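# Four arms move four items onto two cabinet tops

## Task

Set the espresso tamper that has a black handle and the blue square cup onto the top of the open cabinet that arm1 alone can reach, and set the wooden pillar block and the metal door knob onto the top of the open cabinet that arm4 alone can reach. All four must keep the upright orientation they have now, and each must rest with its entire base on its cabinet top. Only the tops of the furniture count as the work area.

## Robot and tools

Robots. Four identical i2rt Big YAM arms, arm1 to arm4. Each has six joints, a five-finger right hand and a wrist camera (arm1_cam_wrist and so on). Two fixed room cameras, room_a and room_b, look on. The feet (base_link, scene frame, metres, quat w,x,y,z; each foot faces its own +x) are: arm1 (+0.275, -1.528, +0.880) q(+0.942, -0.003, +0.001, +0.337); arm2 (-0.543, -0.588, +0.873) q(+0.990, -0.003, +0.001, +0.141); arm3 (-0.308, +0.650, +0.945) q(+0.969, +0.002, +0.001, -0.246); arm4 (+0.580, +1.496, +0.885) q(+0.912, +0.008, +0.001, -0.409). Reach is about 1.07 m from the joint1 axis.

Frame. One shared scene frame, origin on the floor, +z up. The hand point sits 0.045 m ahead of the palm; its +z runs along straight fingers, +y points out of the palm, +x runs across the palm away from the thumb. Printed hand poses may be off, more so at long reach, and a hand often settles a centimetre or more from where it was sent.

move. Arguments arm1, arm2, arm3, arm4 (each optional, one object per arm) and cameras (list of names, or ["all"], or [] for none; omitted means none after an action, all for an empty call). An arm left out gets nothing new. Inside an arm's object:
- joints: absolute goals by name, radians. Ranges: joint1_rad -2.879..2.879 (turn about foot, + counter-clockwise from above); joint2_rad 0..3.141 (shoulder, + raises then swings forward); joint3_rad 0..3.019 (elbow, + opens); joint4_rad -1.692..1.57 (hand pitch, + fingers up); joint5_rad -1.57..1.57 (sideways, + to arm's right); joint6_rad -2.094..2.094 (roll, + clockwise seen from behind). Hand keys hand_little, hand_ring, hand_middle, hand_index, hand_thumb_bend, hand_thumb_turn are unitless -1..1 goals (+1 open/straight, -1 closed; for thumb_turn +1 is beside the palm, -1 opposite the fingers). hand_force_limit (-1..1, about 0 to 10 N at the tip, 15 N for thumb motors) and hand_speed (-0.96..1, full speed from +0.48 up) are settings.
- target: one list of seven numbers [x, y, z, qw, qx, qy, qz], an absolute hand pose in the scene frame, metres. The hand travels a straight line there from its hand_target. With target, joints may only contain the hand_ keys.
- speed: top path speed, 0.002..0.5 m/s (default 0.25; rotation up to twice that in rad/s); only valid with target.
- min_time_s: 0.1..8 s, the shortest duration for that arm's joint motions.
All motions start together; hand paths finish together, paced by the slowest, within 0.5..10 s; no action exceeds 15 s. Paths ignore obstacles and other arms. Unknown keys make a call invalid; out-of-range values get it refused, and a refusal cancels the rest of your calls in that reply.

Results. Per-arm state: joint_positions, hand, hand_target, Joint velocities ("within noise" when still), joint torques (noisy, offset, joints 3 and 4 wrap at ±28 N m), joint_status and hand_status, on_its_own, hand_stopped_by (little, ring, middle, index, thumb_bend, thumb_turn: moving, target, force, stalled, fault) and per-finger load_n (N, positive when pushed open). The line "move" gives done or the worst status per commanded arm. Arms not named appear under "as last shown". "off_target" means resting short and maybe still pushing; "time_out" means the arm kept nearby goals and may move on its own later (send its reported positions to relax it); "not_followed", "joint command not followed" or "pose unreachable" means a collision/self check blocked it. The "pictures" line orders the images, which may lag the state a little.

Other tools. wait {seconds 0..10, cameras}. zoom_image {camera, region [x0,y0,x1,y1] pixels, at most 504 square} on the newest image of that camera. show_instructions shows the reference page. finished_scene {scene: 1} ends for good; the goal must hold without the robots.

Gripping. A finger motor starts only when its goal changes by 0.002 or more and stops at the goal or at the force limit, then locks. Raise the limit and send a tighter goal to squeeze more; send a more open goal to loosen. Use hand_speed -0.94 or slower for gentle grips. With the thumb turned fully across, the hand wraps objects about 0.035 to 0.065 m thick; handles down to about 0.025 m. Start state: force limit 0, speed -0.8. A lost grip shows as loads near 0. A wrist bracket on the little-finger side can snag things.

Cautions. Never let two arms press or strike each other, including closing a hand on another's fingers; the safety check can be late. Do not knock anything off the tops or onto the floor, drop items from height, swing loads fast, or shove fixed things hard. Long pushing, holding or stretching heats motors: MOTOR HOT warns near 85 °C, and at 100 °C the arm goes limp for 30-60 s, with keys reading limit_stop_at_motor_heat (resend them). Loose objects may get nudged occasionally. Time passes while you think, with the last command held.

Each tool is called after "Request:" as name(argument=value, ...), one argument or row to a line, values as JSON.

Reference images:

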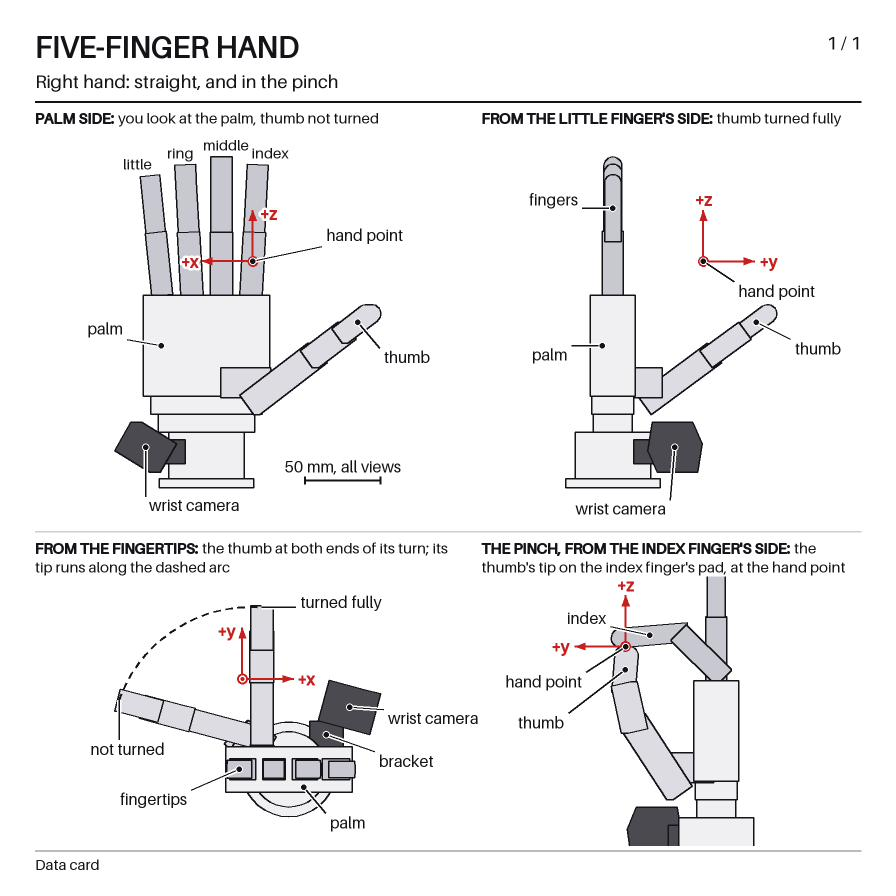

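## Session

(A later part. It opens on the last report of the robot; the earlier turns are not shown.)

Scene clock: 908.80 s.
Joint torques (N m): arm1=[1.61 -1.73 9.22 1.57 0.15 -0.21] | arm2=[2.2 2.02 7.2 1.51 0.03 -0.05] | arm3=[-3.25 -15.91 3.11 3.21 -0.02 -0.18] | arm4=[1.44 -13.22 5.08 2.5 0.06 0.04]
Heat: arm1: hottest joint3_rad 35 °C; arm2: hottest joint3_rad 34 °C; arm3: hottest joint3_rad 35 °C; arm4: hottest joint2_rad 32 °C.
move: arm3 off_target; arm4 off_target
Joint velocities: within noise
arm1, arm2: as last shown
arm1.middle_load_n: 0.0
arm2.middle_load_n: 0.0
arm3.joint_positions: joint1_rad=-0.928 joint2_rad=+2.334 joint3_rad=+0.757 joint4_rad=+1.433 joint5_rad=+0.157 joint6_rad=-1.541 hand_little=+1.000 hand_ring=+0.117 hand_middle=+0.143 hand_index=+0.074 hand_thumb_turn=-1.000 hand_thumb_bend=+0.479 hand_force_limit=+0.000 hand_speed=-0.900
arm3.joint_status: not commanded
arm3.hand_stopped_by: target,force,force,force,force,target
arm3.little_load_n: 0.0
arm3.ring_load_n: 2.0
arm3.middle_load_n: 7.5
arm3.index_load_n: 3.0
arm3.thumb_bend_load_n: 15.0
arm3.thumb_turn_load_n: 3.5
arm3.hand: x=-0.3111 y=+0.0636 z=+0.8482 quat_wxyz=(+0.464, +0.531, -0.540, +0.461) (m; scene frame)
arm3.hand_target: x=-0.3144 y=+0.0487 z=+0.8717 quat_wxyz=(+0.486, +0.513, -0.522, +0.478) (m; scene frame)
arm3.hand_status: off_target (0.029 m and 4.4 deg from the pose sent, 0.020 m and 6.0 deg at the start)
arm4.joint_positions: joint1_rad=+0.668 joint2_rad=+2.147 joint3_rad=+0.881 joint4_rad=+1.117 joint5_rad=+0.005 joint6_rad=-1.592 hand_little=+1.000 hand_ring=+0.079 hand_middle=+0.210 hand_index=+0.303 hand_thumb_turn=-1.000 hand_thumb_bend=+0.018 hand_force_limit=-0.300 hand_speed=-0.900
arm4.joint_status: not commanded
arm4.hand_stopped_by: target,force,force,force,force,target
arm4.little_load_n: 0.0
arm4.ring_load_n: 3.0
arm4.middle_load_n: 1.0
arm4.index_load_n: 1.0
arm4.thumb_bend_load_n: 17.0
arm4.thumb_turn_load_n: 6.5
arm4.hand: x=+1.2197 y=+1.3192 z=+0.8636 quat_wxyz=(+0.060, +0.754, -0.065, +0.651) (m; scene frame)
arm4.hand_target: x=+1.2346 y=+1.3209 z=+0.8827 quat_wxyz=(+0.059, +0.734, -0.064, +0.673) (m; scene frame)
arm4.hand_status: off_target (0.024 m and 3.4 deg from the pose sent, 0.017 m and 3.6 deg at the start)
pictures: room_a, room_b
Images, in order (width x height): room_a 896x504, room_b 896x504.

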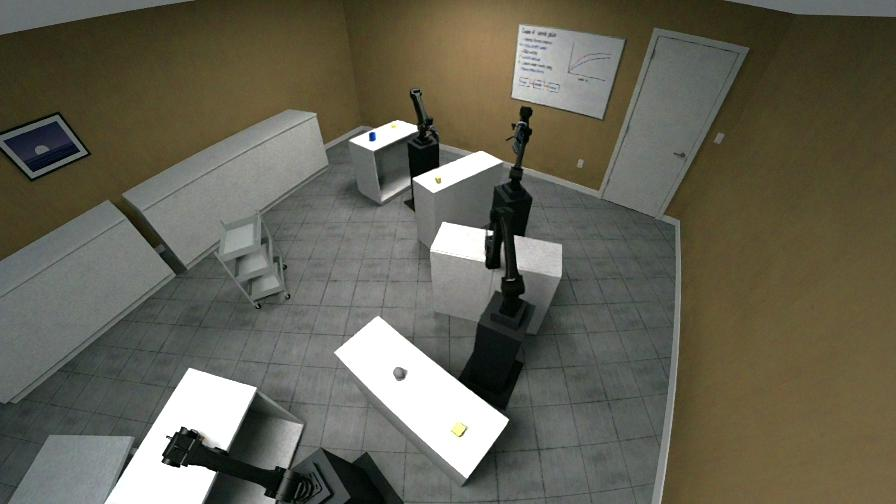

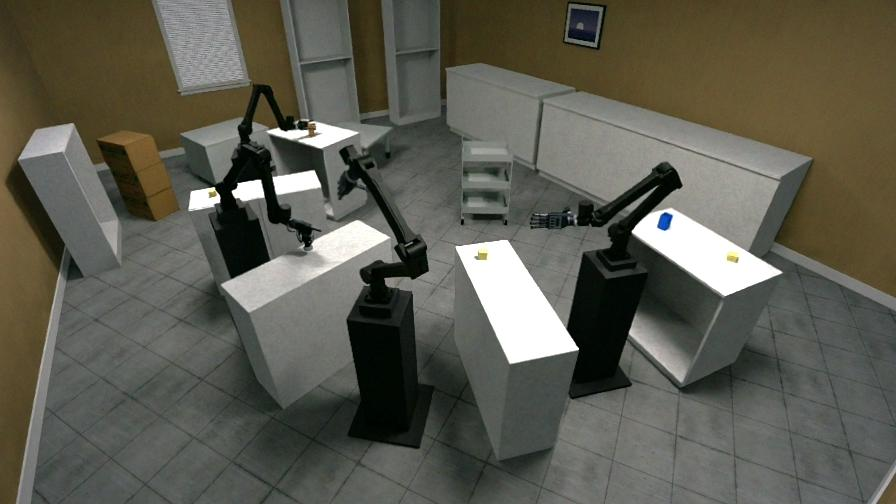

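Request:
move(
  arm4={"target": [1.235, 1.321, 0.872, 0.0589, 0.7345, -0.0643, 0.673], "speed": 0.03},
  arm3={"target": [-0.315, 0.048, 0.854, 0.4865, 0.5126, -0.5217, 0.478], "speed": 0.04},
  cameras=["room_a", "room_b"],
)

Request:
zoom_image(
  camera="room_b",
  region=[270, 200, 350, 270],
)

Request:
zoom_image(
  camera="room_b",
  region=[280, 100, 350, 150],
)

Scene clock: 914.03 s.
Joint torques (N m): arm1=[1.67 -1.79 9.21 1.39 0.15 -0.21] | arm2=[2.2 2.08 7.19 1.5 0.03 -0.05] | arm3=[-2.9 -16.09 2.77 3.25 -0.03 -0.17] | arm4=[1.44 -12.69 4.88 2.41 0.03 0.04]
Heat: arm1: hottest joint3_rad 35 °C; arm2: hottest joint3_rad 34 °C; arm3: hottest joint3_rad 35 °C; arm4: hottest joint2_rad 33 °C.
move: arm3 off_target; arm4 off_target
Joint velocities: within noise
arm1, arm2: as last shown
arm2.thumb_turn_load_n: 0.5
arm3.joint_positions: joint1_rad=-0.929 joint2_rad=+2.388 joint3_rad=+0.781 joint4_rad=+1.467 joint5_rad=+0.157 joint6_rad=-1.541 hand_little=+1.000 hand_ring=+0.117 hand_middle=+0.143 hand_index=+0.074 hand_thumb_turn=-1.000 hand_thumb_bend=+0.479 hand_force_limit=+0.000 hand_speed=-0.900
arm3.joint_status: not commanded
arm3.hand_stopped_by: target,force,force,force,force,target
arm3.little_load_n: 0.0
arm3.ring_load_n: 2.0
arm3.middle_load_n: 7.5
arm3.index_load_n: 3.0
arm3.thumb_bend_load_n: 15.0
arm3.thumb_turn_load_n: 3.5
arm3.hand: x=-0.3119 y=+0.0628 z=+0.8326 quat_wxyz=(+0.465, +0.529, -0.539, +0.462) (m; scene frame)
arm3.hand_target: x=-0.3156 y=+0.0484 z=+0.8544 quat_wxyz=(+0.487, +0.512, -0.522, +0.478) (m; scene frame)
arm3.hand_status: off_target (0.026 m and 4.1 deg from the pose sent, 0.017 m and 4.4 deg at the start)
arm4.joint_positions: joint1_rad=+0.668 joint2_rad=+2.168 joint3_rad=+0.888 joint4_rad=+1.142 joint5_rad=+0.006 joint6_rad=-1.592 hand_little=+1.000 hand_ring=+0.079 hand_middle=+0.210 hand_index=+0.303 hand_thumb_turn=-1.000 hand_thumb_bend=+0.018 hand_force_limit=-0.300 hand_speed=-0.900
arm4.joint_status: not commanded
arm4.hand_stopped_by: target,force,force,force,force,target
arm4.little_load_n: 0.0
arm4.ring_load_n: 3.5
arm4.middle_load_n: 1.0
arm4.index_load_n: 0.5
arm4.thumb_bend_load_n: 17.0
arm4.thumb_turn_load_n: 6.5
arm4.hand: x=+1.2212 y=+1.3187 z=+0.8592 quat_wxyz=(+0.061, +0.750, -0.065, +0.655) (m; scene frame)
arm4.hand_target: x=+1.2340 y=+1.3209 z=+0.8715 quat_wxyz=(+0.059, +0.735, -0.065, +0.672) (m; scene frame)
arm4.hand_status: off_target (0.019 m and 2.8 deg from the pose sent, 0.018 m and 3.4 deg at the start)
pictures: room_a, room_b
Images, in order (width x height): room_a 896x504, room_b 896x504.

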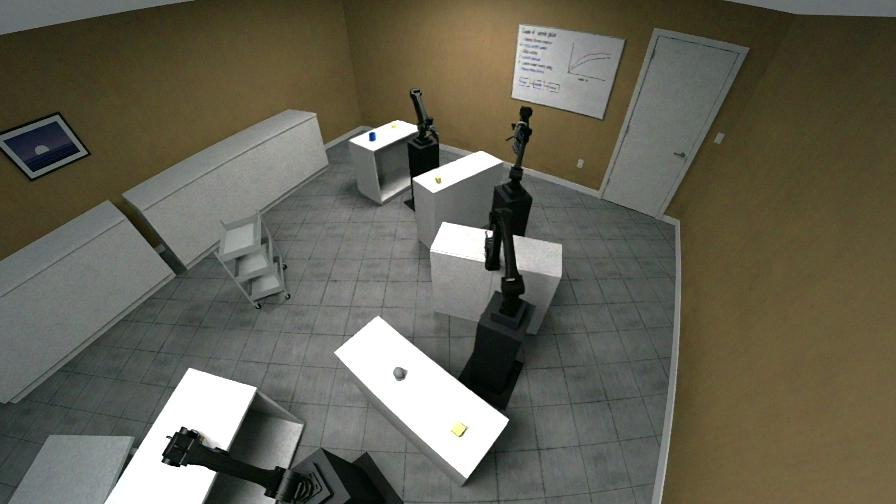

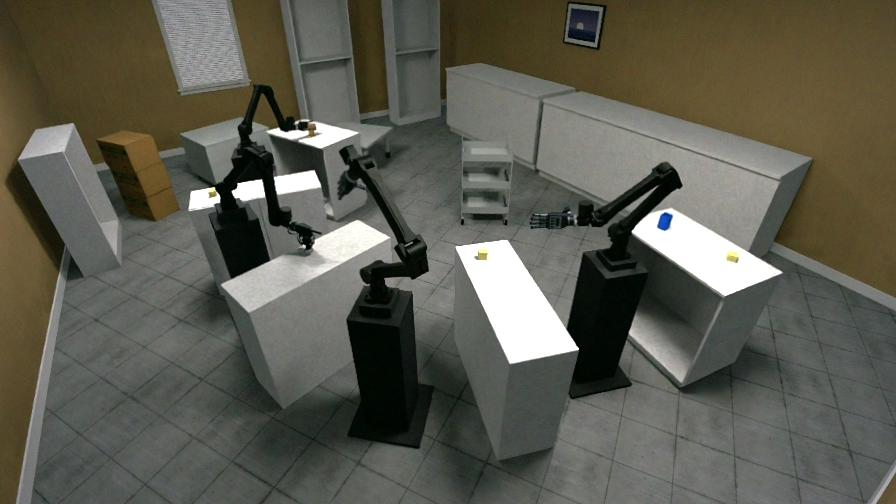

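Scaled by 6.300 from the camera's 896x504 image, which has a finer 1280x720 frame.

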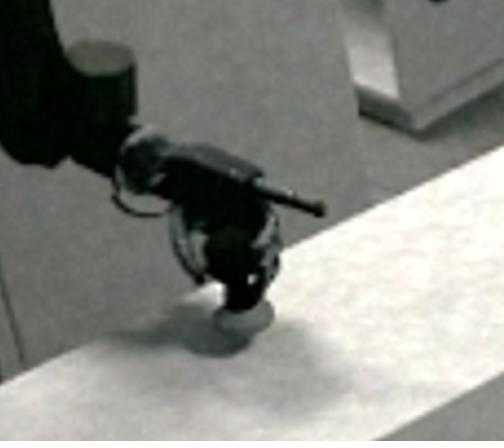

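Scaled by 7.200 from the camera's 896x504 image, which has a finer 1280x720 frame.

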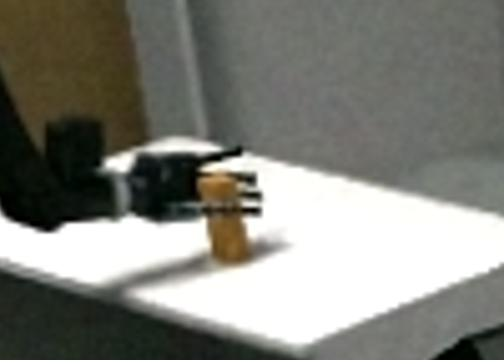

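Request:
move(
  arm4={"target": [1.235, 1.321, 0.875, 0.0589, 0.7345, -0.0643, 0.673], "speed": 0.03},
  arm3={"target": [-0.315, 0.048, 0.845, 0.4865, 0.5126, -0.5217, 0.478], "speed": 0.03},
  cameras=["room_b"],
)

Request:
zoom_image(
  camera="room_b",
  region=[270, 200, 350, 270],
)

Request:
move(
  arm4={"joints": {"hand_speed": -0.6, "hand_index": 1, "hand_middle": 1, "hand_ring": 1, "hand_thumb_bend": 1}},
  cameras=["arm4_cam_wrist"],
)

Scene clock: 920.37 s.
Joint torques (N m): arm1=[1.67 -1.85 9.35 1.58 0.16 -0.17] | arm2=[2.2 2.08 7.2 1.5 0.03 -0.05] | arm3=[-3.14 -15.91 2.74 3.23 -0.02 -0.18] | arm4=[1.49 -13.33 4.81 2.18 -0.03 0.04]
Heat: arm1: hottest joint3_rad 35 °C; arm2: hottest joint3_rad 34 °C; arm3: hottest joint3_rad 35 °C; arm4: hottest joint2_rad 33 °C.
move: arm3 off_target; arm4 off_target
Joint velocities: within noise
arm1, arm2: as last shown
arm2.little_load_n: 0.5
arm2.thumb_turn_load_n: 0.0
arm3.joint_positions: joint1_rad=-0.929 joint2_rad=+2.414 joint3_rad=+0.795 joint4_rad=+1.480 joint5_rad=+0.157 joint6_rad=-1.541 hand_little=+1.000 hand_ring=+0.117 hand_middle=+0.143 hand_index=+0.074 hand_thumb_turn=-1.000 hand_thumb_bend=+0.479 hand_force_limit=+0.000 hand_speed=-0.900
arm3.joint_status: not commanded
arm3.hand_stopped_by: target,force,force,force,force,target
arm3.little_load_n: 0.0
arm3.ring_load_n: 2.0
arm3.middle_load_n: 7.5
arm3.index_load_n: 3.0
arm3.thumb_bend_load_n: 15.0
arm3.thumb_turn_load_n: 4.0
arm3.hand: x=-0.3118 y=+0.0621 z=+0.8247 quat_wxyz=(+0.465, +0.529, -0.539, +0.462) (m; scene frame)
arm3.hand_target: x=-0.3150 y=+0.0486 z=+0.8448 quat_wxyz=(+0.486, +0.513, -0.522, +0.477) (m; scene frame)
arm3.hand_status: off_target (0.025 m and 4.1 deg from the pose sent, 0.020 m and 4.1 deg at the start)
arm4.joint_positions: joint1_rad=+0.668 joint2_rad=+2.168 joint3_rad=+0.888 joint4_rad=+1.142 joint5_rad=+0.006 joint6_rad=-1.592 hand_little=+1.000 hand_ring=+0.079 hand_middle=+0.210 hand_index=+0.303 hand_thumb_turn=-1.000 hand_thumb_bend=+0.018 hand_force_limit=-0.300 hand_speed=-0.900
arm4.joint_status: not commanded
arm4.hand_stopped_by: target,force,force,force,force,target
arm4.little_load_n: 0.0
arm4.ring_load_n: 3.5
arm4.middle_load_n: 1.0
arm4.index_load_n: 1.0
arm4.thumb_bend_load_n: 17.5
arm4.thumb_turn_load_n: 6.5
arm4.hand: x=+1.2212 y=+1.3187 z=+0.8592 quat_wxyz=(+0.061, +0.750, -0.065, +0.655) (m; scene frame)
arm4.hand_target: x=+1.2346 y=+1.3210 z=+0.8750 quat_wxyz=(+0.059, +0.735, -0.064, +0.673) (m; scene frame)
arm4.hand_status: off_target (0.021 m and 2.8 deg from the pose sent, 0.021 m and 2.8 deg at the start)
pictures: room_b
Images, in order (width x height): room_b 896x504.

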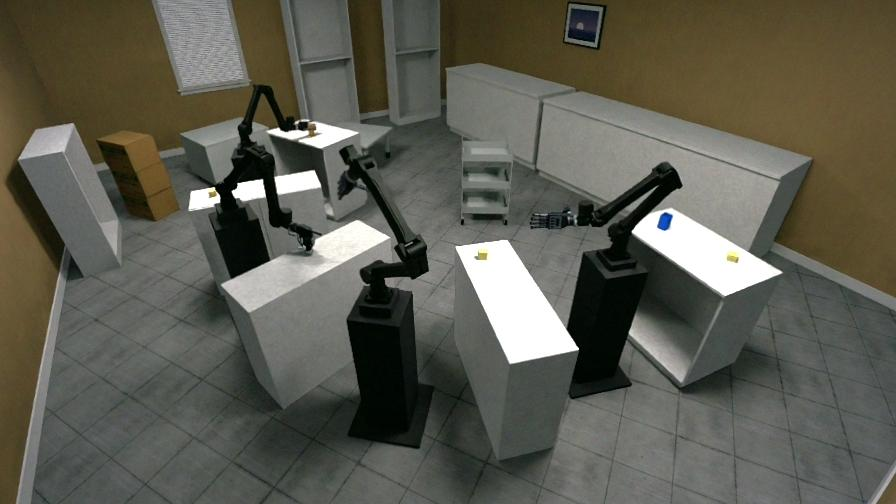

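Scaled by 6.300 from the camera's 896x504 image, which has a finer 1280x720 frame.

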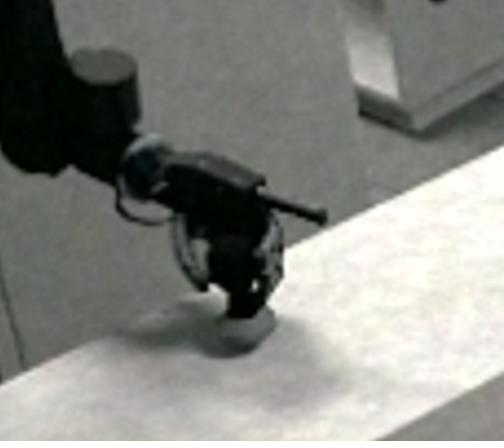

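Scene clock: 922.57 s.
Joint torques (N m): arm1=[1.49 -2.14 9.33 1.52 0.19 -0.2] | arm2=[2.2 2.02 7.2 1.5 0.03 -0.05] | arm3=[-3.08 -15.62 2.77 3.34 -0.03 -0.18] | arm4=[1.44 -13.39 4.66 2.19 -0.03 0.05]
Heat: arm1: hottest joint3_rad 35 °C; arm2: hottest joint3_rad 34 °C; arm3: hottest joint3_rad 35 °C; arm4: hottest joint2_rad 33 °C.
move: arm4 done
Joint velocities: within noise
arm1, arm2, arm3: as last shown
arm2.little_load_n: 0.0
arm3.thumb_turn_load_n: 3.5
arm4.joint_positions: joint1_rad=+0.668 joint2_rad=+2.168 joint3_rad=+0.892 joint4_rad=+1.142 joint5_rad=+0.014 joint6_rad=-1.592 hand_little=+1.000 hand_ring=+1.000 hand_middle=+1.000 hand_index=+1.000 hand_thumb_turn=-1.000 hand_thumb_bend=+1.000 hand_force_limit=-0.300 hand_speed=-0.600
arm4.joint_status: all done
arm4.hand_stopped_by: target,target,target,target,target,target
arm4.little_load_n: 0.0
arm4.ring_load_n: 0.0
arm4.middle_load_n: 0.0
arm4.index_load_n: 0.0
arm4.thumb_bend_load_n: -0.5
arm4.thumb_turn_load_n: 0.0
arm4.hand: x=+1.2218 y=+1.3171 z=+0.8604 quat_wxyz=(+0.064, +0.749, -0.068, +0.656) (m; scene frame)
arm4.hand_target: x=+1.2343 y=+1.3195 z=+0.8755 quat_wxyz=(+0.062, +0.734, -0.067, +0.673) (m; scene frame)
arm4.hand_status: not commanded
pictures: arm4_cam_wrist
Images, in order (width x height): arm4_cam_wrist 672x504.

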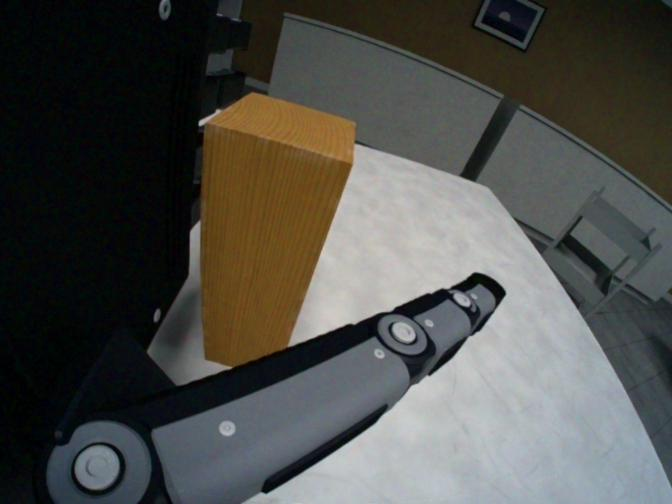

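Request:
move(
  arm4={"target": [1.085, 1.346, 0.90, 0.0589, 0.7345, -0.0643, 0.673], "speed": 0.12},
  arm3={"target": [-0.315, 0.048, 0.835, 0.4865, 0.5126, -0.5217, 0.478], "speed": 0.03},
  cameras=["room_b", "arm4_cam_wrist"],
)

Request:
zoom_image(
  camera="room_b",
  region=[280, 220, 340, 270],
)

Request:
move(
  arm4={"target": [1.05, 1.35, 1.08, 0.0589, 0.7345, -0.0643, 0.673], "speed": 0.25},
)

Scene clock: 931.33 s.
Joint torques (N m): arm1=[2.37 -2.14 9.32 1.55 0.14 -0.19] | arm2=[2.26 2.08 7.2 1.5 0.03 -0.05] | arm3=[-2.78 -15.97 2.62 3.28 -0.03 -0.2] | arm4=[1.32 -11.05 1.28 2.32 -0.14 0.06]
Heat: arm1: hottest joint3_rad 35 °C; arm2: hottest joint3_rad 34 °C; arm3: hottest joint3_rad 35 °C; arm4: hottest joint2_rad 33 °C.
move: arm3 off_target; arm4 off_target
Joint velocities: within noise
arm1.joint_positions: joint1_rad=+1.353 joint2_rad=+0.983 joint3_rad=+0.225 joint4_rad=+0.669 joint5_rad=+0.129 joint6_rad=-1.549 hand_little=+1.000 hand_ring=+1.000 hand_middle=+1.000 hand_index=+1.000 hand_thumb_turn=-1.000 hand_thumb_bend=+1.000 hand_force_limit=+0.200 hand_speed=-0.500
arm1.joint_status: not commanded
arm1.hand_stopped_by: target,target,target,target,target,target
arm1.little_load_n: 0.0
arm1.ring_load_n: 0.0
arm1.middle_load_n: 0.0
arm1.index_load_n: 0.0
arm1.thumb_bend_load_n: 0.0
arm1.thumb_turn_load_n: 0.0
arm1.hand: x=+0.1695 y=-1.1310 z=+1.0432 quat_wxyz=(-0.552, +0.431, +0.601, +0.385) (m; scene frame)
arm1.hand_target: x=+0.1642 y=-1.1275 z=+1.0454 quat_wxyz=(-0.551, +0.428, +0.605, +0.384) (m; scene frame)
arm1.hand_status: not commanded
arm2.joint_positions: joint1_rad=+0.950 joint2_rad=+0.526 joint3_rad=+1.335 joint4_rad=-1.486 joint5_rad=+0.048 joint6_rad=-1.152 hand_little=+1.000 hand_ring=+1.000 hand_middle=+1.000 hand_index=+1.000 hand_thumb_turn=-1.000 hand_thumb_bend=+1.000 hand_force_limit=+0.000 hand_speed=+0.000
arm2.joint_status: not commanded
arm2.hand_stopped_by: target,target,target,target,target,target
arm2.little_load_n: 0.0
arm2.ring_load_n: 0.0
arm2.middle_load_n: 0.0
arm2.index_load_n: 0.0
arm2.thumb_bend_load_n: 0.0
arm2.thumb_turn_load_n: 0.5
arm2.hand: x=-0.4377 y=-0.4449 z=+1.3198 quat_wxyz=(-0.300, +0.833, +0.348, +0.307) (m; scene frame)
arm2.hand_target: x=-0.4393 y=-0.4434 z=+1.3306 quat_wxyz=(-0.311, +0.826, +0.351, +0.313) (m; scene frame)
arm2.hand_status: not commanded
arm3.joint_positions: joint1_rad=-0.929 joint2_rad=+2.443 joint3_rad=+0.812 joint4_rad=+1.497 joint5_rad=+0.157 joint6_rad=-1.541 hand_little=+1.000 hand_ring=+0.117 hand_middle=+0.143 hand_index=+0.074 hand_thumb_turn=-1.000 hand_thumb_bend=+0.479 hand_force_limit=+0.000 hand_speed=-0.900
arm3.joint_status: not commanded
arm3.hand_stopped_by: target,force,force,force,force,target
arm3.little_load_n: 0.0
arm3.ring_load_n: 2.0
arm3.middle_load_n: 7.5
arm3.index_load_n: 3.0
arm3.thumb_bend_load_n: 15.5
arm3.thumb_turn_load_n: 3.5
arm3.hand: x=-0.3116 y=+0.0608 z=+0.8164 quat_wxyz=(+0.466, +0.528, -0.538, +0.464) (m; scene frame)
arm3.hand_target: x=-0.3149 y=+0.0482 z=+0.8352 quat_wxyz=(+0.487, +0.512, -0.522, +0.478) (m; scene frame)
arm3.hand_status: off_target (0.023 m and 3.8 deg from the pose sent, 0.018 m and 4.1 deg at the start)
arm4.joint_positions: joint1_rad=+0.669 joint2_rad=+1.998 joint3_rad=+0.471 joint4_rad=+1.393 joint5_rad=+0.011 joint6_rad=-1.592 hand_little=+1.000 hand_ring=+1.000 hand_middle=+1.000 hand_index=+1.000 hand_thumb_turn=-1.000 hand_thumb_bend=+1.000 hand_force_limit=-0.300 hand_speed=-0.600
arm4.joint_status: not commanded
arm4.hand_stopped_by: target,target,target,target,target,target
arm4.little_load_n: 0.0
arm4.ring_load_n: 0.0
arm4.middle_load_n: 0.0
arm4.index_load_n: 0.0
arm4.thumb_bend_load_n: 0.0
arm4.thumb_turn_load_n: 0.0
arm4.hand: x=+1.0801 y=+1.3432 z=+0.8860 quat_wxyz=(+0.063, +0.749, -0.066, +0.656) (m; scene frame)
arm4.hand_target: x=+1.0855 y=+1.3465 z=+0.9016 quat_wxyz=(+0.059, +0.734, -0.064, +0.673) (m; scene frame)
arm4.hand_status: off_target (0.015 m and 2.6 deg from the pose sent, 0.145 m and 2.7 deg at the start)
pictures: arm4_cam_wrist, room_b
Images, in order (width x height): arm4_cam_wrist 672x504, room_b 896x504.

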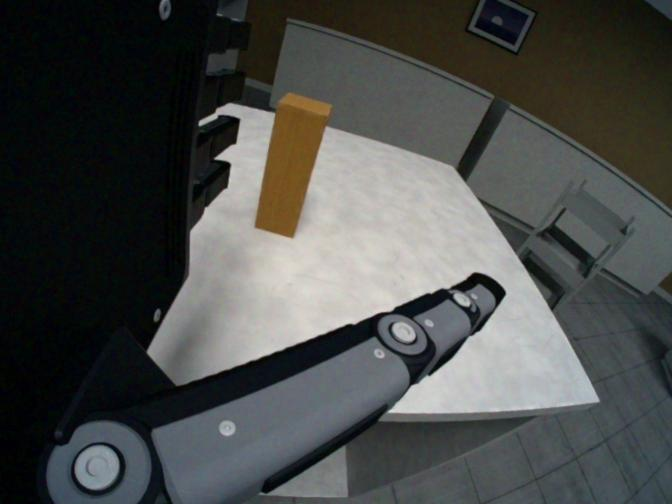

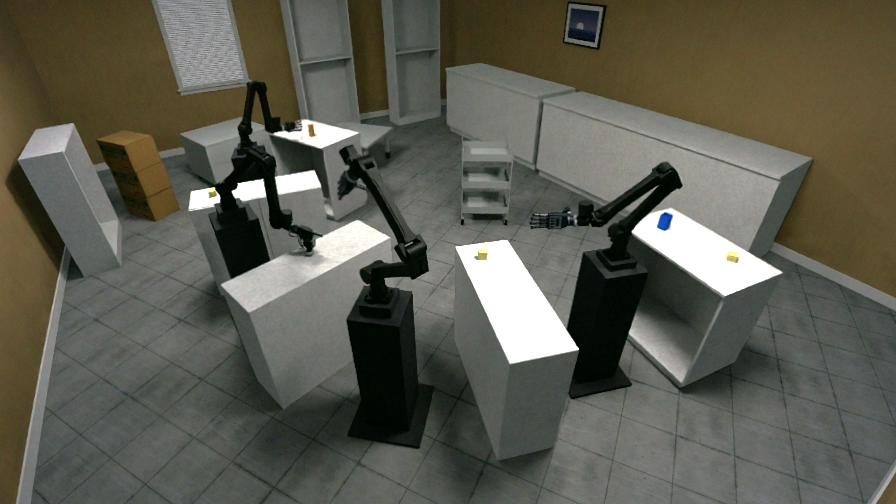

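Scaled by 8.400 from the camera's 896x504 image, which has a finer 1280x720 frame.

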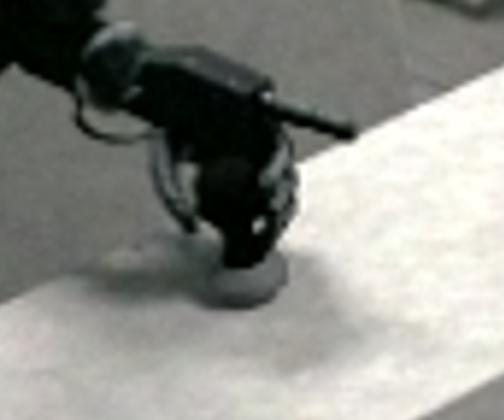

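Scene clock: 932.77 s.
Joint torques (N m): arm1=[1.67 -2.02 9.29 1.42 0.15 -0.21] | arm2=[2.2 2.08 7.2 1.5 0.03 -0.05] | arm3=[-2.84 -15.68 2.55 3.33 -0.04 -0.19] | arm4=[1.32 -4.78 8.49 1.18 -0.05 0.06]
Heat: arm1: hottest joint3_rad 35 °C; arm2: hottest joint3_rad 34 °C; arm3: hottest joint3_rad 34 °C; arm4: hottest joint2_rad 33 °C.
move: arm4 off_target
Joint velocities: within noise
arm1, arm2, arm3: as last shown
arm1.ring_load_n: 0.5
arm1.thumb_turn_load_n: 0.5
arm3.index_load_n: 3.5
arm3.thumb_bend_load_n: 15.0
arm4.joint_positions: joint1_rad=+0.671 joint2_rad=+1.188 joint3_rad=+0.407 joint4_rad=+0.669 joint5_rad=+0.011 joint6_rad=-1.592 hand_little=+1.000 hand_ring=+1.000 hand_middle=+1.000 hand_index=+1.000 hand_thumb_turn=-1.000 hand_thumb_bend=+1.000 hand_force_limit=-0.300 hand_speed=-0.600
arm4.joint_status: not commanded
arm4.hand_stopped_by: target,target,target,target,target,target
arm4.little_load_n: 0.0
arm4.ring_load_n: 0.5
arm4.middle_load_n: 0.0
arm4.index_load_n: 0.0
arm4.thumb_bend_load_n: 0.0
arm4.thumb_turn_load_n: 0.0
arm4.hand: x=+1.0386 y=+1.3486 z=+1.0643 quat_wxyz=(+0.063, +0.742, -0.065, +0.665) (m; scene frame)
arm4.hand_target: x=+1.0509 y=+1.3499 z=+1.0786 quat_wxyz=(+0.059, +0.735, -0.065, +0.673) (m; scene frame)
arm4.hand_status: off_target (0.019 m and 1.4 deg from the pose sent, 0.196 m and 2.6 deg at the start)
pictures: none

Request:
move(
  arm4={"joints": {"joint1_rad": -1.17}, "min_time_s": 4},
  arm3={"target": [-0.315, 0.048, 0.825, 0.4865, 0.5126, -0.5217, 0.478], "speed": 0.03},
  cameras=["room_b", "arm4_cam_wrist"],
)

Request:
zoom_image(
  camera="room_b",
  region=[280, 220, 340, 270],
)

Scene clock: 941.70 s.
Joint torques (N m): arm1=[1.73 -1.67 9.28 1.51 0.21 -0.23] | arm2=[2.2 2.02 7.2 1.5 0.03 -0.05] | arm3=[-2.9 -15.56 2.35 3.17 -0.03 -0.2] | arm4=[0.73 -4.84 8.38 1.17 -0.1 0.06]
Heat: arm1: hottest joint3_rad 35 °C; arm2: hottest joint3_rad 34 °C; arm3: hottest joint3_rad 34 °C; arm4: hottest joint2_rad 33 °C.
move: arm3 off_target; arm4 done
Joint velocities: within noise
arm1, arm2: as last shown
arm1.ring_load_n: 0.0
arm1.thumb_turn_load_n: 0.0
arm2.thumb_turn_load_n: 0.0
arm3.joint_positions: joint1_rad=-0.929 joint2_rad=+2.472 joint3_rad=+0.829 joint4_rad=+1.513 joint5_rad=+0.157 joint6_rad=-1.541 hand_little=+1.000 hand_ring=+0.117 hand_middle=+0.143 hand_index=+0.074 hand_thumb_turn=-1.000 hand_thumb_bend=+0.479 hand_force_limit=+0.000 hand_speed=-0.900
arm3.joint_status: not commanded
arm3.hand_stopped_by: target,force,force,force,force,target
arm3.little_load_n: 0.0
arm3.ring_load_n: 2.0
arm3.middle_load_n: 8.0
arm3.index_load_n: 3.0
arm3.thumb_bend_load_n: 15.5
arm3.thumb_turn_load_n: 3.5
arm3.hand: x=-0.3115 y=+0.0598 z=+0.8077 quat_wxyz=(+0.467, +0.527, -0.537, +0.465) (m; scene frame)
arm3.hand_target: x=-0.3150 y=+0.0486 z=+0.8243 quat_wxyz=(+0.486, +0.513, -0.522, +0.477) (m; scene frame)
arm3.hand_status: off_target (0.021 m and 3.6 deg from the pose sent, 0.016 m and 3.8 deg at the start)
arm4.joint_positions: joint1_rad=-1.172 joint2_rad=+1.188 joint3_rad=+0.407 joint4_rad=+0.669 joint5_rad=+0.003 joint6_rad=-1.592 hand_little=+1.000 hand_ring=+1.000 hand_middle=+1.000 hand_index=+1.000 hand_thumb_turn=-1.000 hand_thumb_bend=+1.000 hand_force_limit=-0.300 hand_speed=-0.600
arm4.joint_status: all done
arm4.hand_stopped_by: target,target,target,target,target,target
arm4.little_load_n: 0.0
arm4.ring_load_n: 0.0
arm4.middle_load_n: 0.0
arm4.index_load_n: 0.0
arm4.thumb_bend_load_n: 0.0
arm4.thumb_turn_load_n: 0.5
arm4.hand: x=+0.3181 y=+1.0882 z=+1.0568 quat_wxyz=(+0.563, +0.407, -0.631, +0.345) (m; scene frame)
arm4.hand_target: x=+0.3141 y=+1.0769 z=+1.0708 quat_wxyz=(+0.568, +0.402, -0.625, +0.353) (m; scene frame)
arm4.hand_status: not commanded
pictures: arm4_cam_wrist, room_b
Images, in order (width x height): arm4_cam_wrist 672x504, room_b 896x504.

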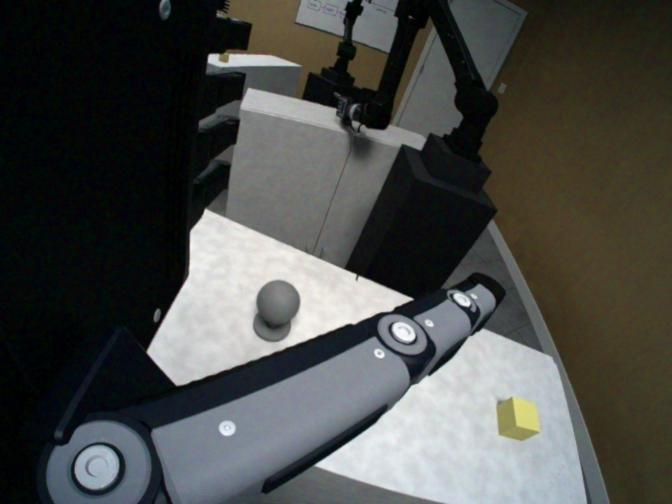

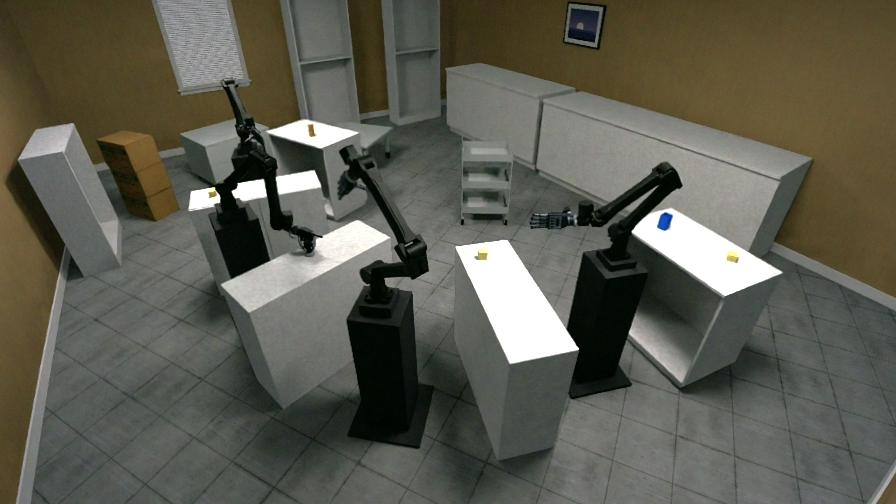

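Scaled by 8.400 from the camera's 896x504 image, which has a finer 1280x720 frame.

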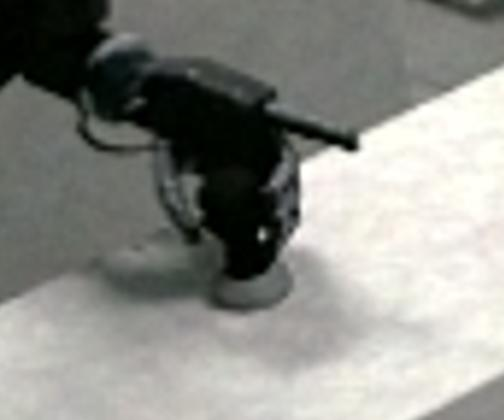

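Request:
move(
  cameras=["arm3_cam_wrist"],
)

Scene clock: 945.20 s.
Joint torques (N m): arm1=[1.85 -2.37 9.05 1.4 0.17 -0.25] | arm2=[2.26 2.02 7.2 1.48 0.02 -0.05] | arm3=[-2.96 -15.62 2.39 3.18 -0.05 -0.19] | arm4=[0.62 -4.89 8.38 1.17 -0.1 0.05]
Heat: arm1: hottest joint3_rad 35 °C; arm2: hottest joint3_rad 34 °C; arm3: hottest joint3_rad 34 °C; arm4: hottest joint2_rad 33 °C.
Joint velocities: within noise
arm1.joint_positions: joint1_rad=+1.353 joint2_rad=+0.983 joint3_rad=+0.225 joint4_rad=+0.669 joint5_rad=+0.129 joint6_rad=-1.549 hand_little=+1.000 hand_ring=+1.000 hand_middle=+1.000 hand_index=+1.000 hand_thumb_turn=-1.000 hand_thumb_bend=+1.000 hand_force_limit=+0.200 hand_speed=-0.500
arm1.joint_status: not commanded
arm1.hand_stopped_by: target,target,target,target,target,target
arm1.little_load_n: 0.0
arm1.ring_load_n: 0.0
arm1.middle_load_n: 0.0
arm1.index_load_n: 0.0
arm1.thumb_bend_load_n: 0.0
arm1.thumb_turn_load_n: 0.5
arm1.hand: x=+0.1695 y=-1.1310 z=+1.0432 quat_wxyz=(-0.552, +0.431, +0.601, +0.385) (m; scene frame)
arm1.hand_target: x=+0.1642 y=-1.1275 z=+1.0454 quat_wxyz=(-0.551, +0.428, +0.605, +0.384) (m; scene frame)
arm1.hand_status: not commanded
arm2.joint_positions: joint1_rad=+0.950 joint2_rad=+0.526 joint3_rad=+1.335 joint4_rad=-1.486 joint5_rad=+0.048 joint6_rad=-1.152 hand_little=+1.000 hand_ring=+1.000 hand_middle=+1.000 hand_index=+1.000 hand_thumb_turn=-1.000 hand_thumb_bend=+1.000 hand_force_limit=+0.000 hand_speed=+0.000
arm2.joint_status: not commanded
arm2.hand_stopped_by: target,target,target,target,target,target
arm2.little_load_n: 0.0
arm2.ring_load_n: 0.0
arm2.middle_load_n: 0.0
arm2.index_load_n: 0.0
arm2.thumb_bend_load_n: 0.0
arm2.thumb_turn_load_n: 0.0
arm2.hand: x=-0.4377 y=-0.4449 z=+1.3198 quat_wxyz=(-0.300, +0.833, +0.348, +0.307) (m; scene frame)
arm2.hand_target: x=-0.4393 y=-0.4434 z=+1.3306 quat_wxyz=(-0.311, +0.826, +0.351, +0.313) (m; scene frame)
arm2.hand_status: not commanded
arm3.joint_positions: joint1_rad=-0.929 joint2_rad=+2.472 joint3_rad=+0.829 joint4_rad=+1.513 joint5_rad=+0.157 joint6_rad=-1.541 hand_little=+1.000 hand_ring=+0.117 hand_middle=+0.143 hand_index=+0.074 hand_thumb_turn=-1.000 hand_thumb_bend=+0.479 hand_force_limit=+0.000 hand_speed=-0.900
arm3.joint_status: not commanded
arm3.hand_stopped_by: target,force,force,force,force,target
arm3.little_load_n: 0.0
arm3.ring_load_n: 2.0
arm3.middle_load_n: 7.5
arm3.index_load_n: 3.0
arm3.thumb_bend_load_n: 15.0
arm3.thumb_turn_load_n: 3.5
arm3.hand: x=-0.3115 y=+0.0598 z=+0.8077 quat_wxyz=(+0.467, +0.527, -0.537, +0.465) (m; scene frame)
arm3.hand_target: x=-0.3150 y=+0.0486 z=+0.8243 quat_wxyz=(+0.486, +0.513, -0.522, +0.477) (m; scene frame)
arm3.hand_status: off_target (0.021 m and 3.6 deg from the pose sent, 0.016 m and 3.8 deg at the start)
arm4.joint_positions: joint1_rad=-1.172 joint2_rad=+1.188 joint3_rad=+0.407 joint4_rad=+0.669 joint5_rad=+0.003 joint6_rad=-1.592 hand_little=+1.000 hand_ring=+1.000 hand_middle=+1.000 hand_index=+1.000 hand_thumb_turn=-1.000 hand_thumb_bend=+1.000 hand_force_limit=-0.300 hand_speed=-0.600
arm4.joint_status: all done
arm4.hand_stopped_by: target,target,target,target,target,target
arm4.little_load_n: 0.0
arm4.ring_load_n: 0.0
arm4.middle_load_n: 0.0
arm4.index_load_n: 0.0
arm4.thumb_bend_load_n: 0.0
arm4.thumb_turn_load_n: 0.0
arm4.hand: x=+0.3181 y=+1.0882 z=+1.0568 quat_wxyz=(+0.563, +0.407, -0.631, +0.345) (m; scene frame)
arm4.hand_target: x=+0.3141 y=+1.0769 z=+1.0708 quat_wxyz=(+0.568, +0.402, -0.625, +0.353) (m; scene frame)
arm4.hand_status: not commanded
pictures: arm3_cam_wrist
Images, in order (width x height): arm3_cam_wrist 672x504.

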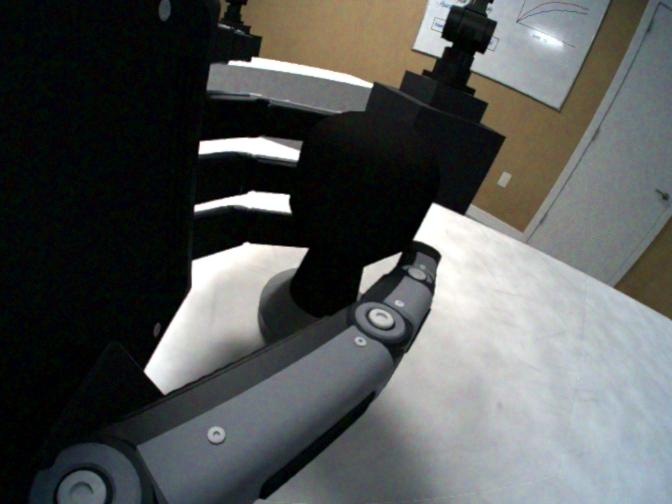

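Request:
move(
  arm4={"target": [0.313, 1.051, 0.852, 0.5594, 0.3943, -0.6435, 0.3428], "speed": 0.2},
  arm3={"target": [-0.315, 0.048, 0.817, 0.4865, 0.5126, -0.5217, 0.478], "speed": 0.03},
  cameras=["room_b", "arm4_cam_wrist"],
)

Request:
zoom_image(
  camera="room_b",
  region=[280, 220, 340, 270],
)

Request:
zoom_image(
  camera="arm4_cam_wrist",
  region=[250, 130, 390, 290],
)

Scene clock: 961.23 s.
Joint torques (N m): arm1=[1.79 -2.02 9.24 1.58 0.14 -0.22] | arm2=[2.2 2.02 7.2 1.48 0.03 -0.05] | arm3=[-2.96 -14.97 2.28 2.91 -0.05 -0.18] | arm4=[1.08 -10.23 0.95 2.29 0.09 0.14]
Heat: arm1: hottest joint3_rad 36 °C; arm2: hottest joint3_rad 34 °C; arm3: hottest joint3_rad 34 °C; arm4: hottest joint3_rad 34 °C.
move: arm3 off_target; arm4 off_target
Joint velocities: within noise
arm1, arm2: as last shown
arm1.thumb_turn_load_n: 0.0
arm3.joint_positions: joint1_rad=-0.929 joint2_rad=+2.488 joint3_rad=+0.846 joint4_rad=+1.533 joint5_rad=+0.157 joint6_rad=-1.543 hand_little=+1.000 hand_ring=+0.117 hand_middle=+0.143 hand_index=+0.074 hand_thumb_turn=-1.000 hand_thumb_bend=+0.479 hand_force_limit=+0.000 hand_speed=-0.900
arm3.joint_status: not commanded
arm3.hand_stopped_by: target,force,force,force,force,target
arm3.little_load_n: 0.0
arm3.ring_load_n: 2.5
arm3.middle_load_n: 8.0
arm3.index_load_n: 2.0
arm3.thumb_bend_load_n: 15.5
arm3.thumb_turn_load_n: 1.5
arm3.hand: x=-0.3109 y=+0.0552 z=+0.8079 quat_wxyz=(+0.472, +0.521, -0.533, +0.471) (m; scene frame)
arm3.hand_target: x=-0.3148 y=+0.0474 z=+0.8175 quat_wxyz=(+0.487, +0.512, -0.521, +0.478) (m; scene frame)
arm3.hand_status: off_target (0.012 m and 2.5 deg from the pose sent, 0.015 m and 3.6 deg at the start)
arm4.joint_positions: joint1_rad=-1.132 joint2_rad=+2.110 joint3_rad=+0.477 joint4_rad=+1.472 joint5_rad=+0.069 joint6_rad=-1.577 hand_little=+1.000 hand_ring=+1.000 hand_middle=+1.000 hand_index=+1.000 hand_thumb_turn=-1.000 hand_thumb_bend=+1.000 hand_force_limit=-0.300 hand_speed=-0.600
arm4.joint_status: not commanded
arm4.hand_stopped_by: target,target,target,target,target,target
arm4.little_load_n: 0.0
arm4.ring_load_n: 0.0
arm4.middle_load_n: 0.0
arm4.index_load_n: 0.0
arm4.thumb_bend_load_n: 0.0
arm4.thumb_turn_load_n: 0.0
arm4.hand: x=+0.3131 y=+1.0596 z=+0.8444 quat_wxyz=(+0.552, +0.406, -0.650, +0.329) (m; scene frame)
arm4.hand_target: x=+0.3134 y=+1.0525 z=+0.8539 quat_wxyz=(+0.560, +0.395, -0.643, +0.343) (m; scene frame)
arm4.hand_status: off_target (0.012 m and 2.3 deg from the pose sent, 0.208 m and 2.2 deg at the start)
pictures: arm4_cam_wrist, room_b
Images, in order (width x height): arm4_cam_wrist 672x504, room_b 896x504.

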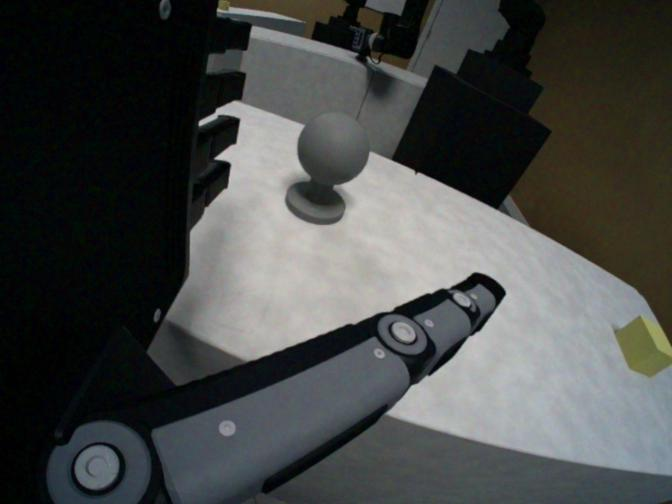

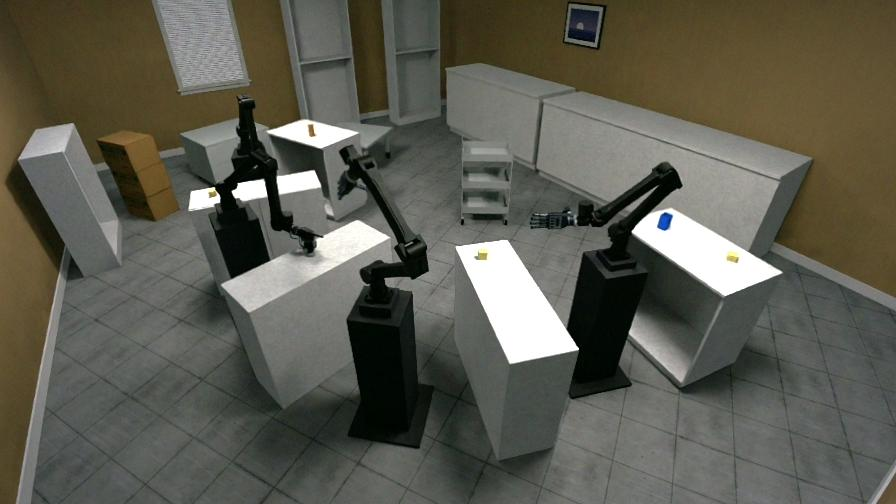

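Scaled by 8.400 from the camera's 896x504 image, which has a finer 1280x720 frame.

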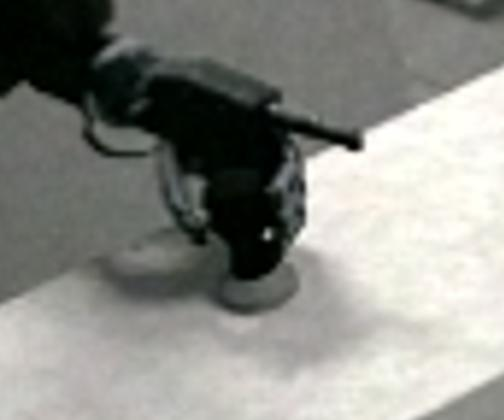

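Scaled by 3.150 from the camera's 672x504 image, which has a finer 960x720 frame.

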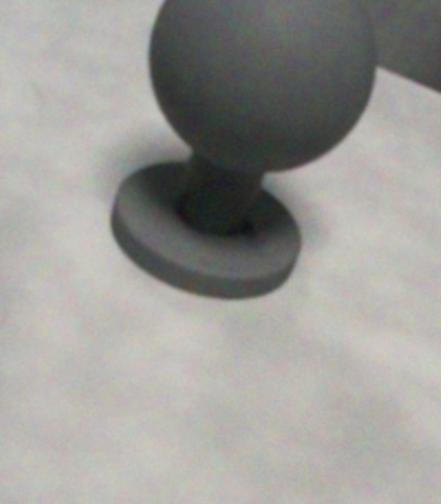

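Request:
move(
  arm4={"target": [0.257, 0.947, 0.828, 0.5594, 0.3943, -0.6435, 0.3428], "speed": 0.08},
  arm3={"target": [-0.315, 0.045, 0.824, 0.4865, 0.5126, -0.5217, 0.478], "speed": 0.03},
  cameras=["arm4_cam_wrist"],
)

Request:
move(
  arm3={"joints": {"hand_speed": -0.6, "hand_index": 0.8, "hand_middle": 0.8, "hand_ring": 0.8, "hand_thumb_bend": 1}},
  cameras=["arm3_cam_wrist", "room_b"],
)

Scene clock: 978.27 s.
Joint torques (N m): arm1=[1.49 -2.08 9.35 1.31 0.15 -0.17] | arm2=[2.2 2.02 7.2 1.5 0.02 -0.05] | arm3=[-3.14 -16.62 1.95 2.3 -0.1 -0.2] | arm4=[0.03 -11.99 3.12 1.17 -0.12 0.13]
Heat: arm1: hottest joint3_rad 36 °C; arm2: hottest joint3_rad 34 °C; arm3: hottest joint3_rad 34 °C; arm4: hottest joint2_rad 33 °C.
move: arm3 off_target; arm4 off_target
Joint velocities: within noise
arm1, arm2: as last shown
arm3.joint_positions: joint1_rad=-0.929 joint2_rad=+2.488 joint3_rad=+0.846 joint4_rad=+1.533 joint5_rad=+0.157 joint6_rad=-1.543 hand_little=+1.000 hand_ring=+0.117 hand_middle=+0.143 hand_index=+0.074 hand_thumb_turn=-1.000 hand_thumb_bend=+0.479 hand_force_limit=+0.000 hand_speed=-0.900
arm3.joint_status: not commanded
arm3.hand_stopped_by: target,force,force,force,force,target
arm3.little_load_n: 0.0
arm3.ring_load_n: 3.0
arm3.middle_load_n: 7.5
arm3.index_load_n: 1.5
arm3.thumb_bend_load_n: 15.5
arm3.thumb_turn_load_n: 2.0
arm3.hand: x=-0.3109 y=+0.0552 z=+0.8079 quat_wxyz=(+0.472, +0.521, -0.533, +0.471) (m; scene frame)
arm3.hand_target: x=-0.3149 y=+0.0451 z=+0.8239 quat_wxyz=(+0.487, +0.513, -0.522, +0.478) (m; scene frame)
arm3.hand_status: off_target (0.019 m and 2.5 deg from the pose sent, 0.019 m and 2.5 deg at the start)
arm4.joint_positions: joint1_rad=-1.133 joint2_rad=+2.211 joint3_rad=+0.815 joint4_rad=+1.274 joint5_rad=+0.048 joint6_rad=-1.577 hand_little=+1.000 hand_ring=+1.000 hand_middle=+1.000 hand_index=+1.000 hand_thumb_turn=-1.000 hand_thumb_bend=+1.000 hand_force_limit=-0.300 hand_speed=-0.600
arm4.joint_status: not commanded
arm4.hand_stopped_by: target,target,target,target,target,target
arm4.little_load_n: 0.0
arm4.ring_load_n: 0.0
arm4.middle_load_n: 0.0
arm4.index_load_n: 0.0
arm4.thumb_bend_load_n: 0.0
arm4.thumb_turn_load_n: 0.0
arm4.hand: x=+0.2681 y=+0.9465 z=+0.8302 quat_wxyz=(+0.559, +0.404, -0.637, +0.344) (m; scene frame)
arm4.hand_target: x=+0.2633 y=+0.9440 z=+0.8264 quat_wxyz=(+0.557, +0.398, -0.641, +0.346) (m; scene frame)
arm4.hand_status: off_target (0.011 m and 1.3 deg from the pose sent, 0.127 m and 2.3 deg at the start)
pictures: arm4_cam_wrist
Images, in order (width x height): arm4_cam_wrist 672x504.

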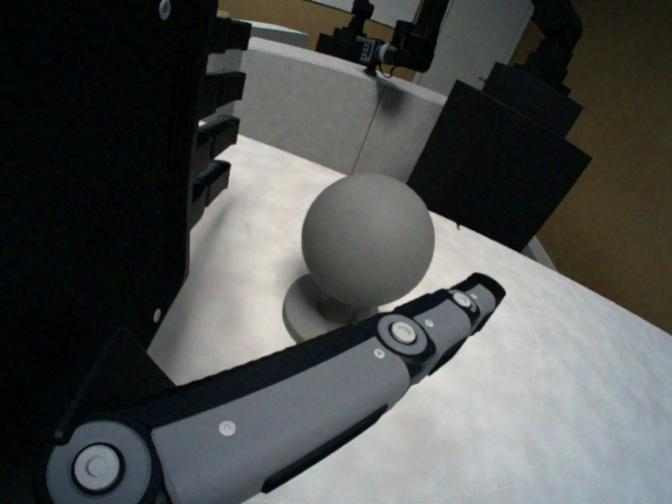

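Scene clock: 979.67 s.
Joint torques (N m): arm1=[1.9 -1.79 9.25 1.39 0.11 -0.2] | arm2=[2.2 2.02 7.2 1.51 0.03 -0.05] | arm3=[-3.02 -16.91 1.69 2.26 -0.08 -0.11] | arm4=[-0.03 -12.04 3.1 1.17 -0.13 0.12]
Heat: arm1: hottest joint3_rad 36 °C; arm2: hottest joint3_rad 34 °C; arm3: hottest joint3_rad 34 °C; arm4: hottest joint2_rad 33 °C.
move: arm3 done
Joint velocities: within noise
arm1, arm2, arm4: as last shown
arm1.ring_load_n: 0.5
arm2.ring_load_n: -0.5
arm3.joint_positions: joint1_rad=-0.929 joint2_rad=+2.488 joint3_rad=+0.847 joint4_rad=+1.533 joint5_rad=+0.155 joint6_rad=-1.551 hand_little=+1.000 hand_ring=+0.800 hand_middle=+0.800 hand_index=+0.800 hand_thumb_turn=-1.000 hand_thumb_bend=+1.000 hand_force_limit=+0.000 hand_speed=-0.600
arm3.joint_status: all done
arm3.hand_stopped_by: target,target,target,target,target,target
arm3.little_load_n: 0.5
arm3.ring_load_n: 0.0
arm3.middle_load_n: 0.0
arm3.index_load_n: 0.0
arm3.thumb_bend_load_n: 0.0
arm3.thumb_turn_load_n: 0.0
arm3.hand: x=-0.3107 y=+0.0544 z=+0.8087 quat_wxyz=(+0.474, +0.523, -0.530, +0.470) (m; scene frame)
arm3.hand_target: x=-0.3144 y=+0.0456 z=+0.8235 quat_wxyz=(+0.486, +0.514, -0.521, +0.478) (m; scene frame)
arm3.hand_status: not commanded
arm4.thumb_turn_load_n: 0.5
pictures: arm3_cam_wrist, room_b
Images, in order (width x height): arm3_cam_wrist 672x504, room_b 896x504.

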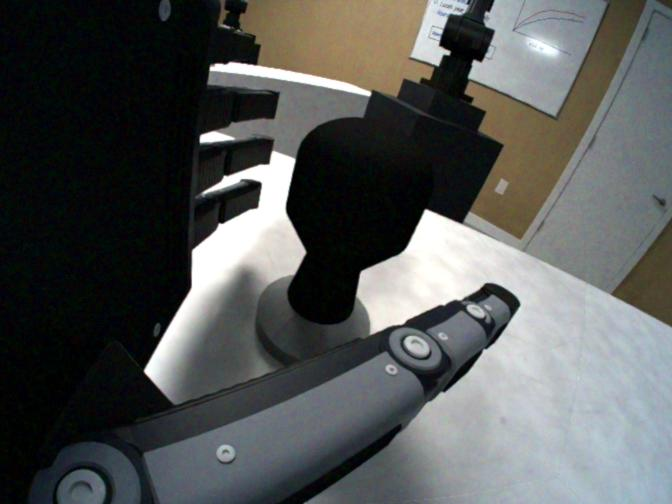

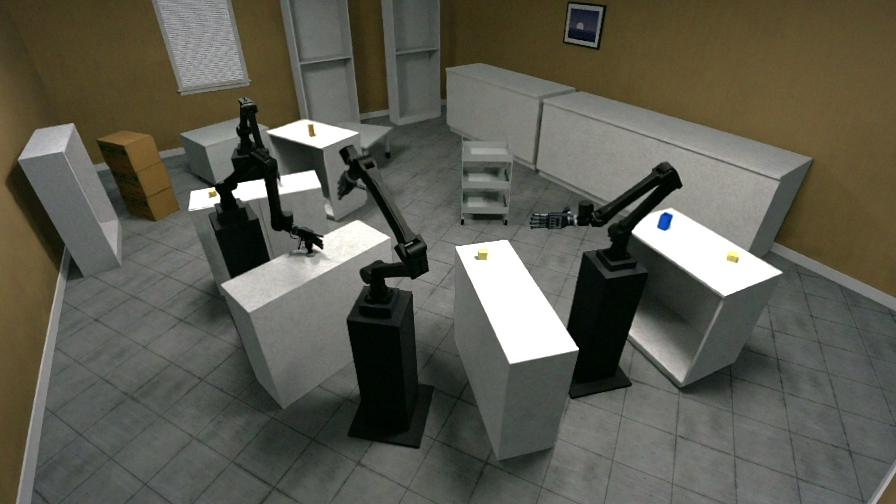

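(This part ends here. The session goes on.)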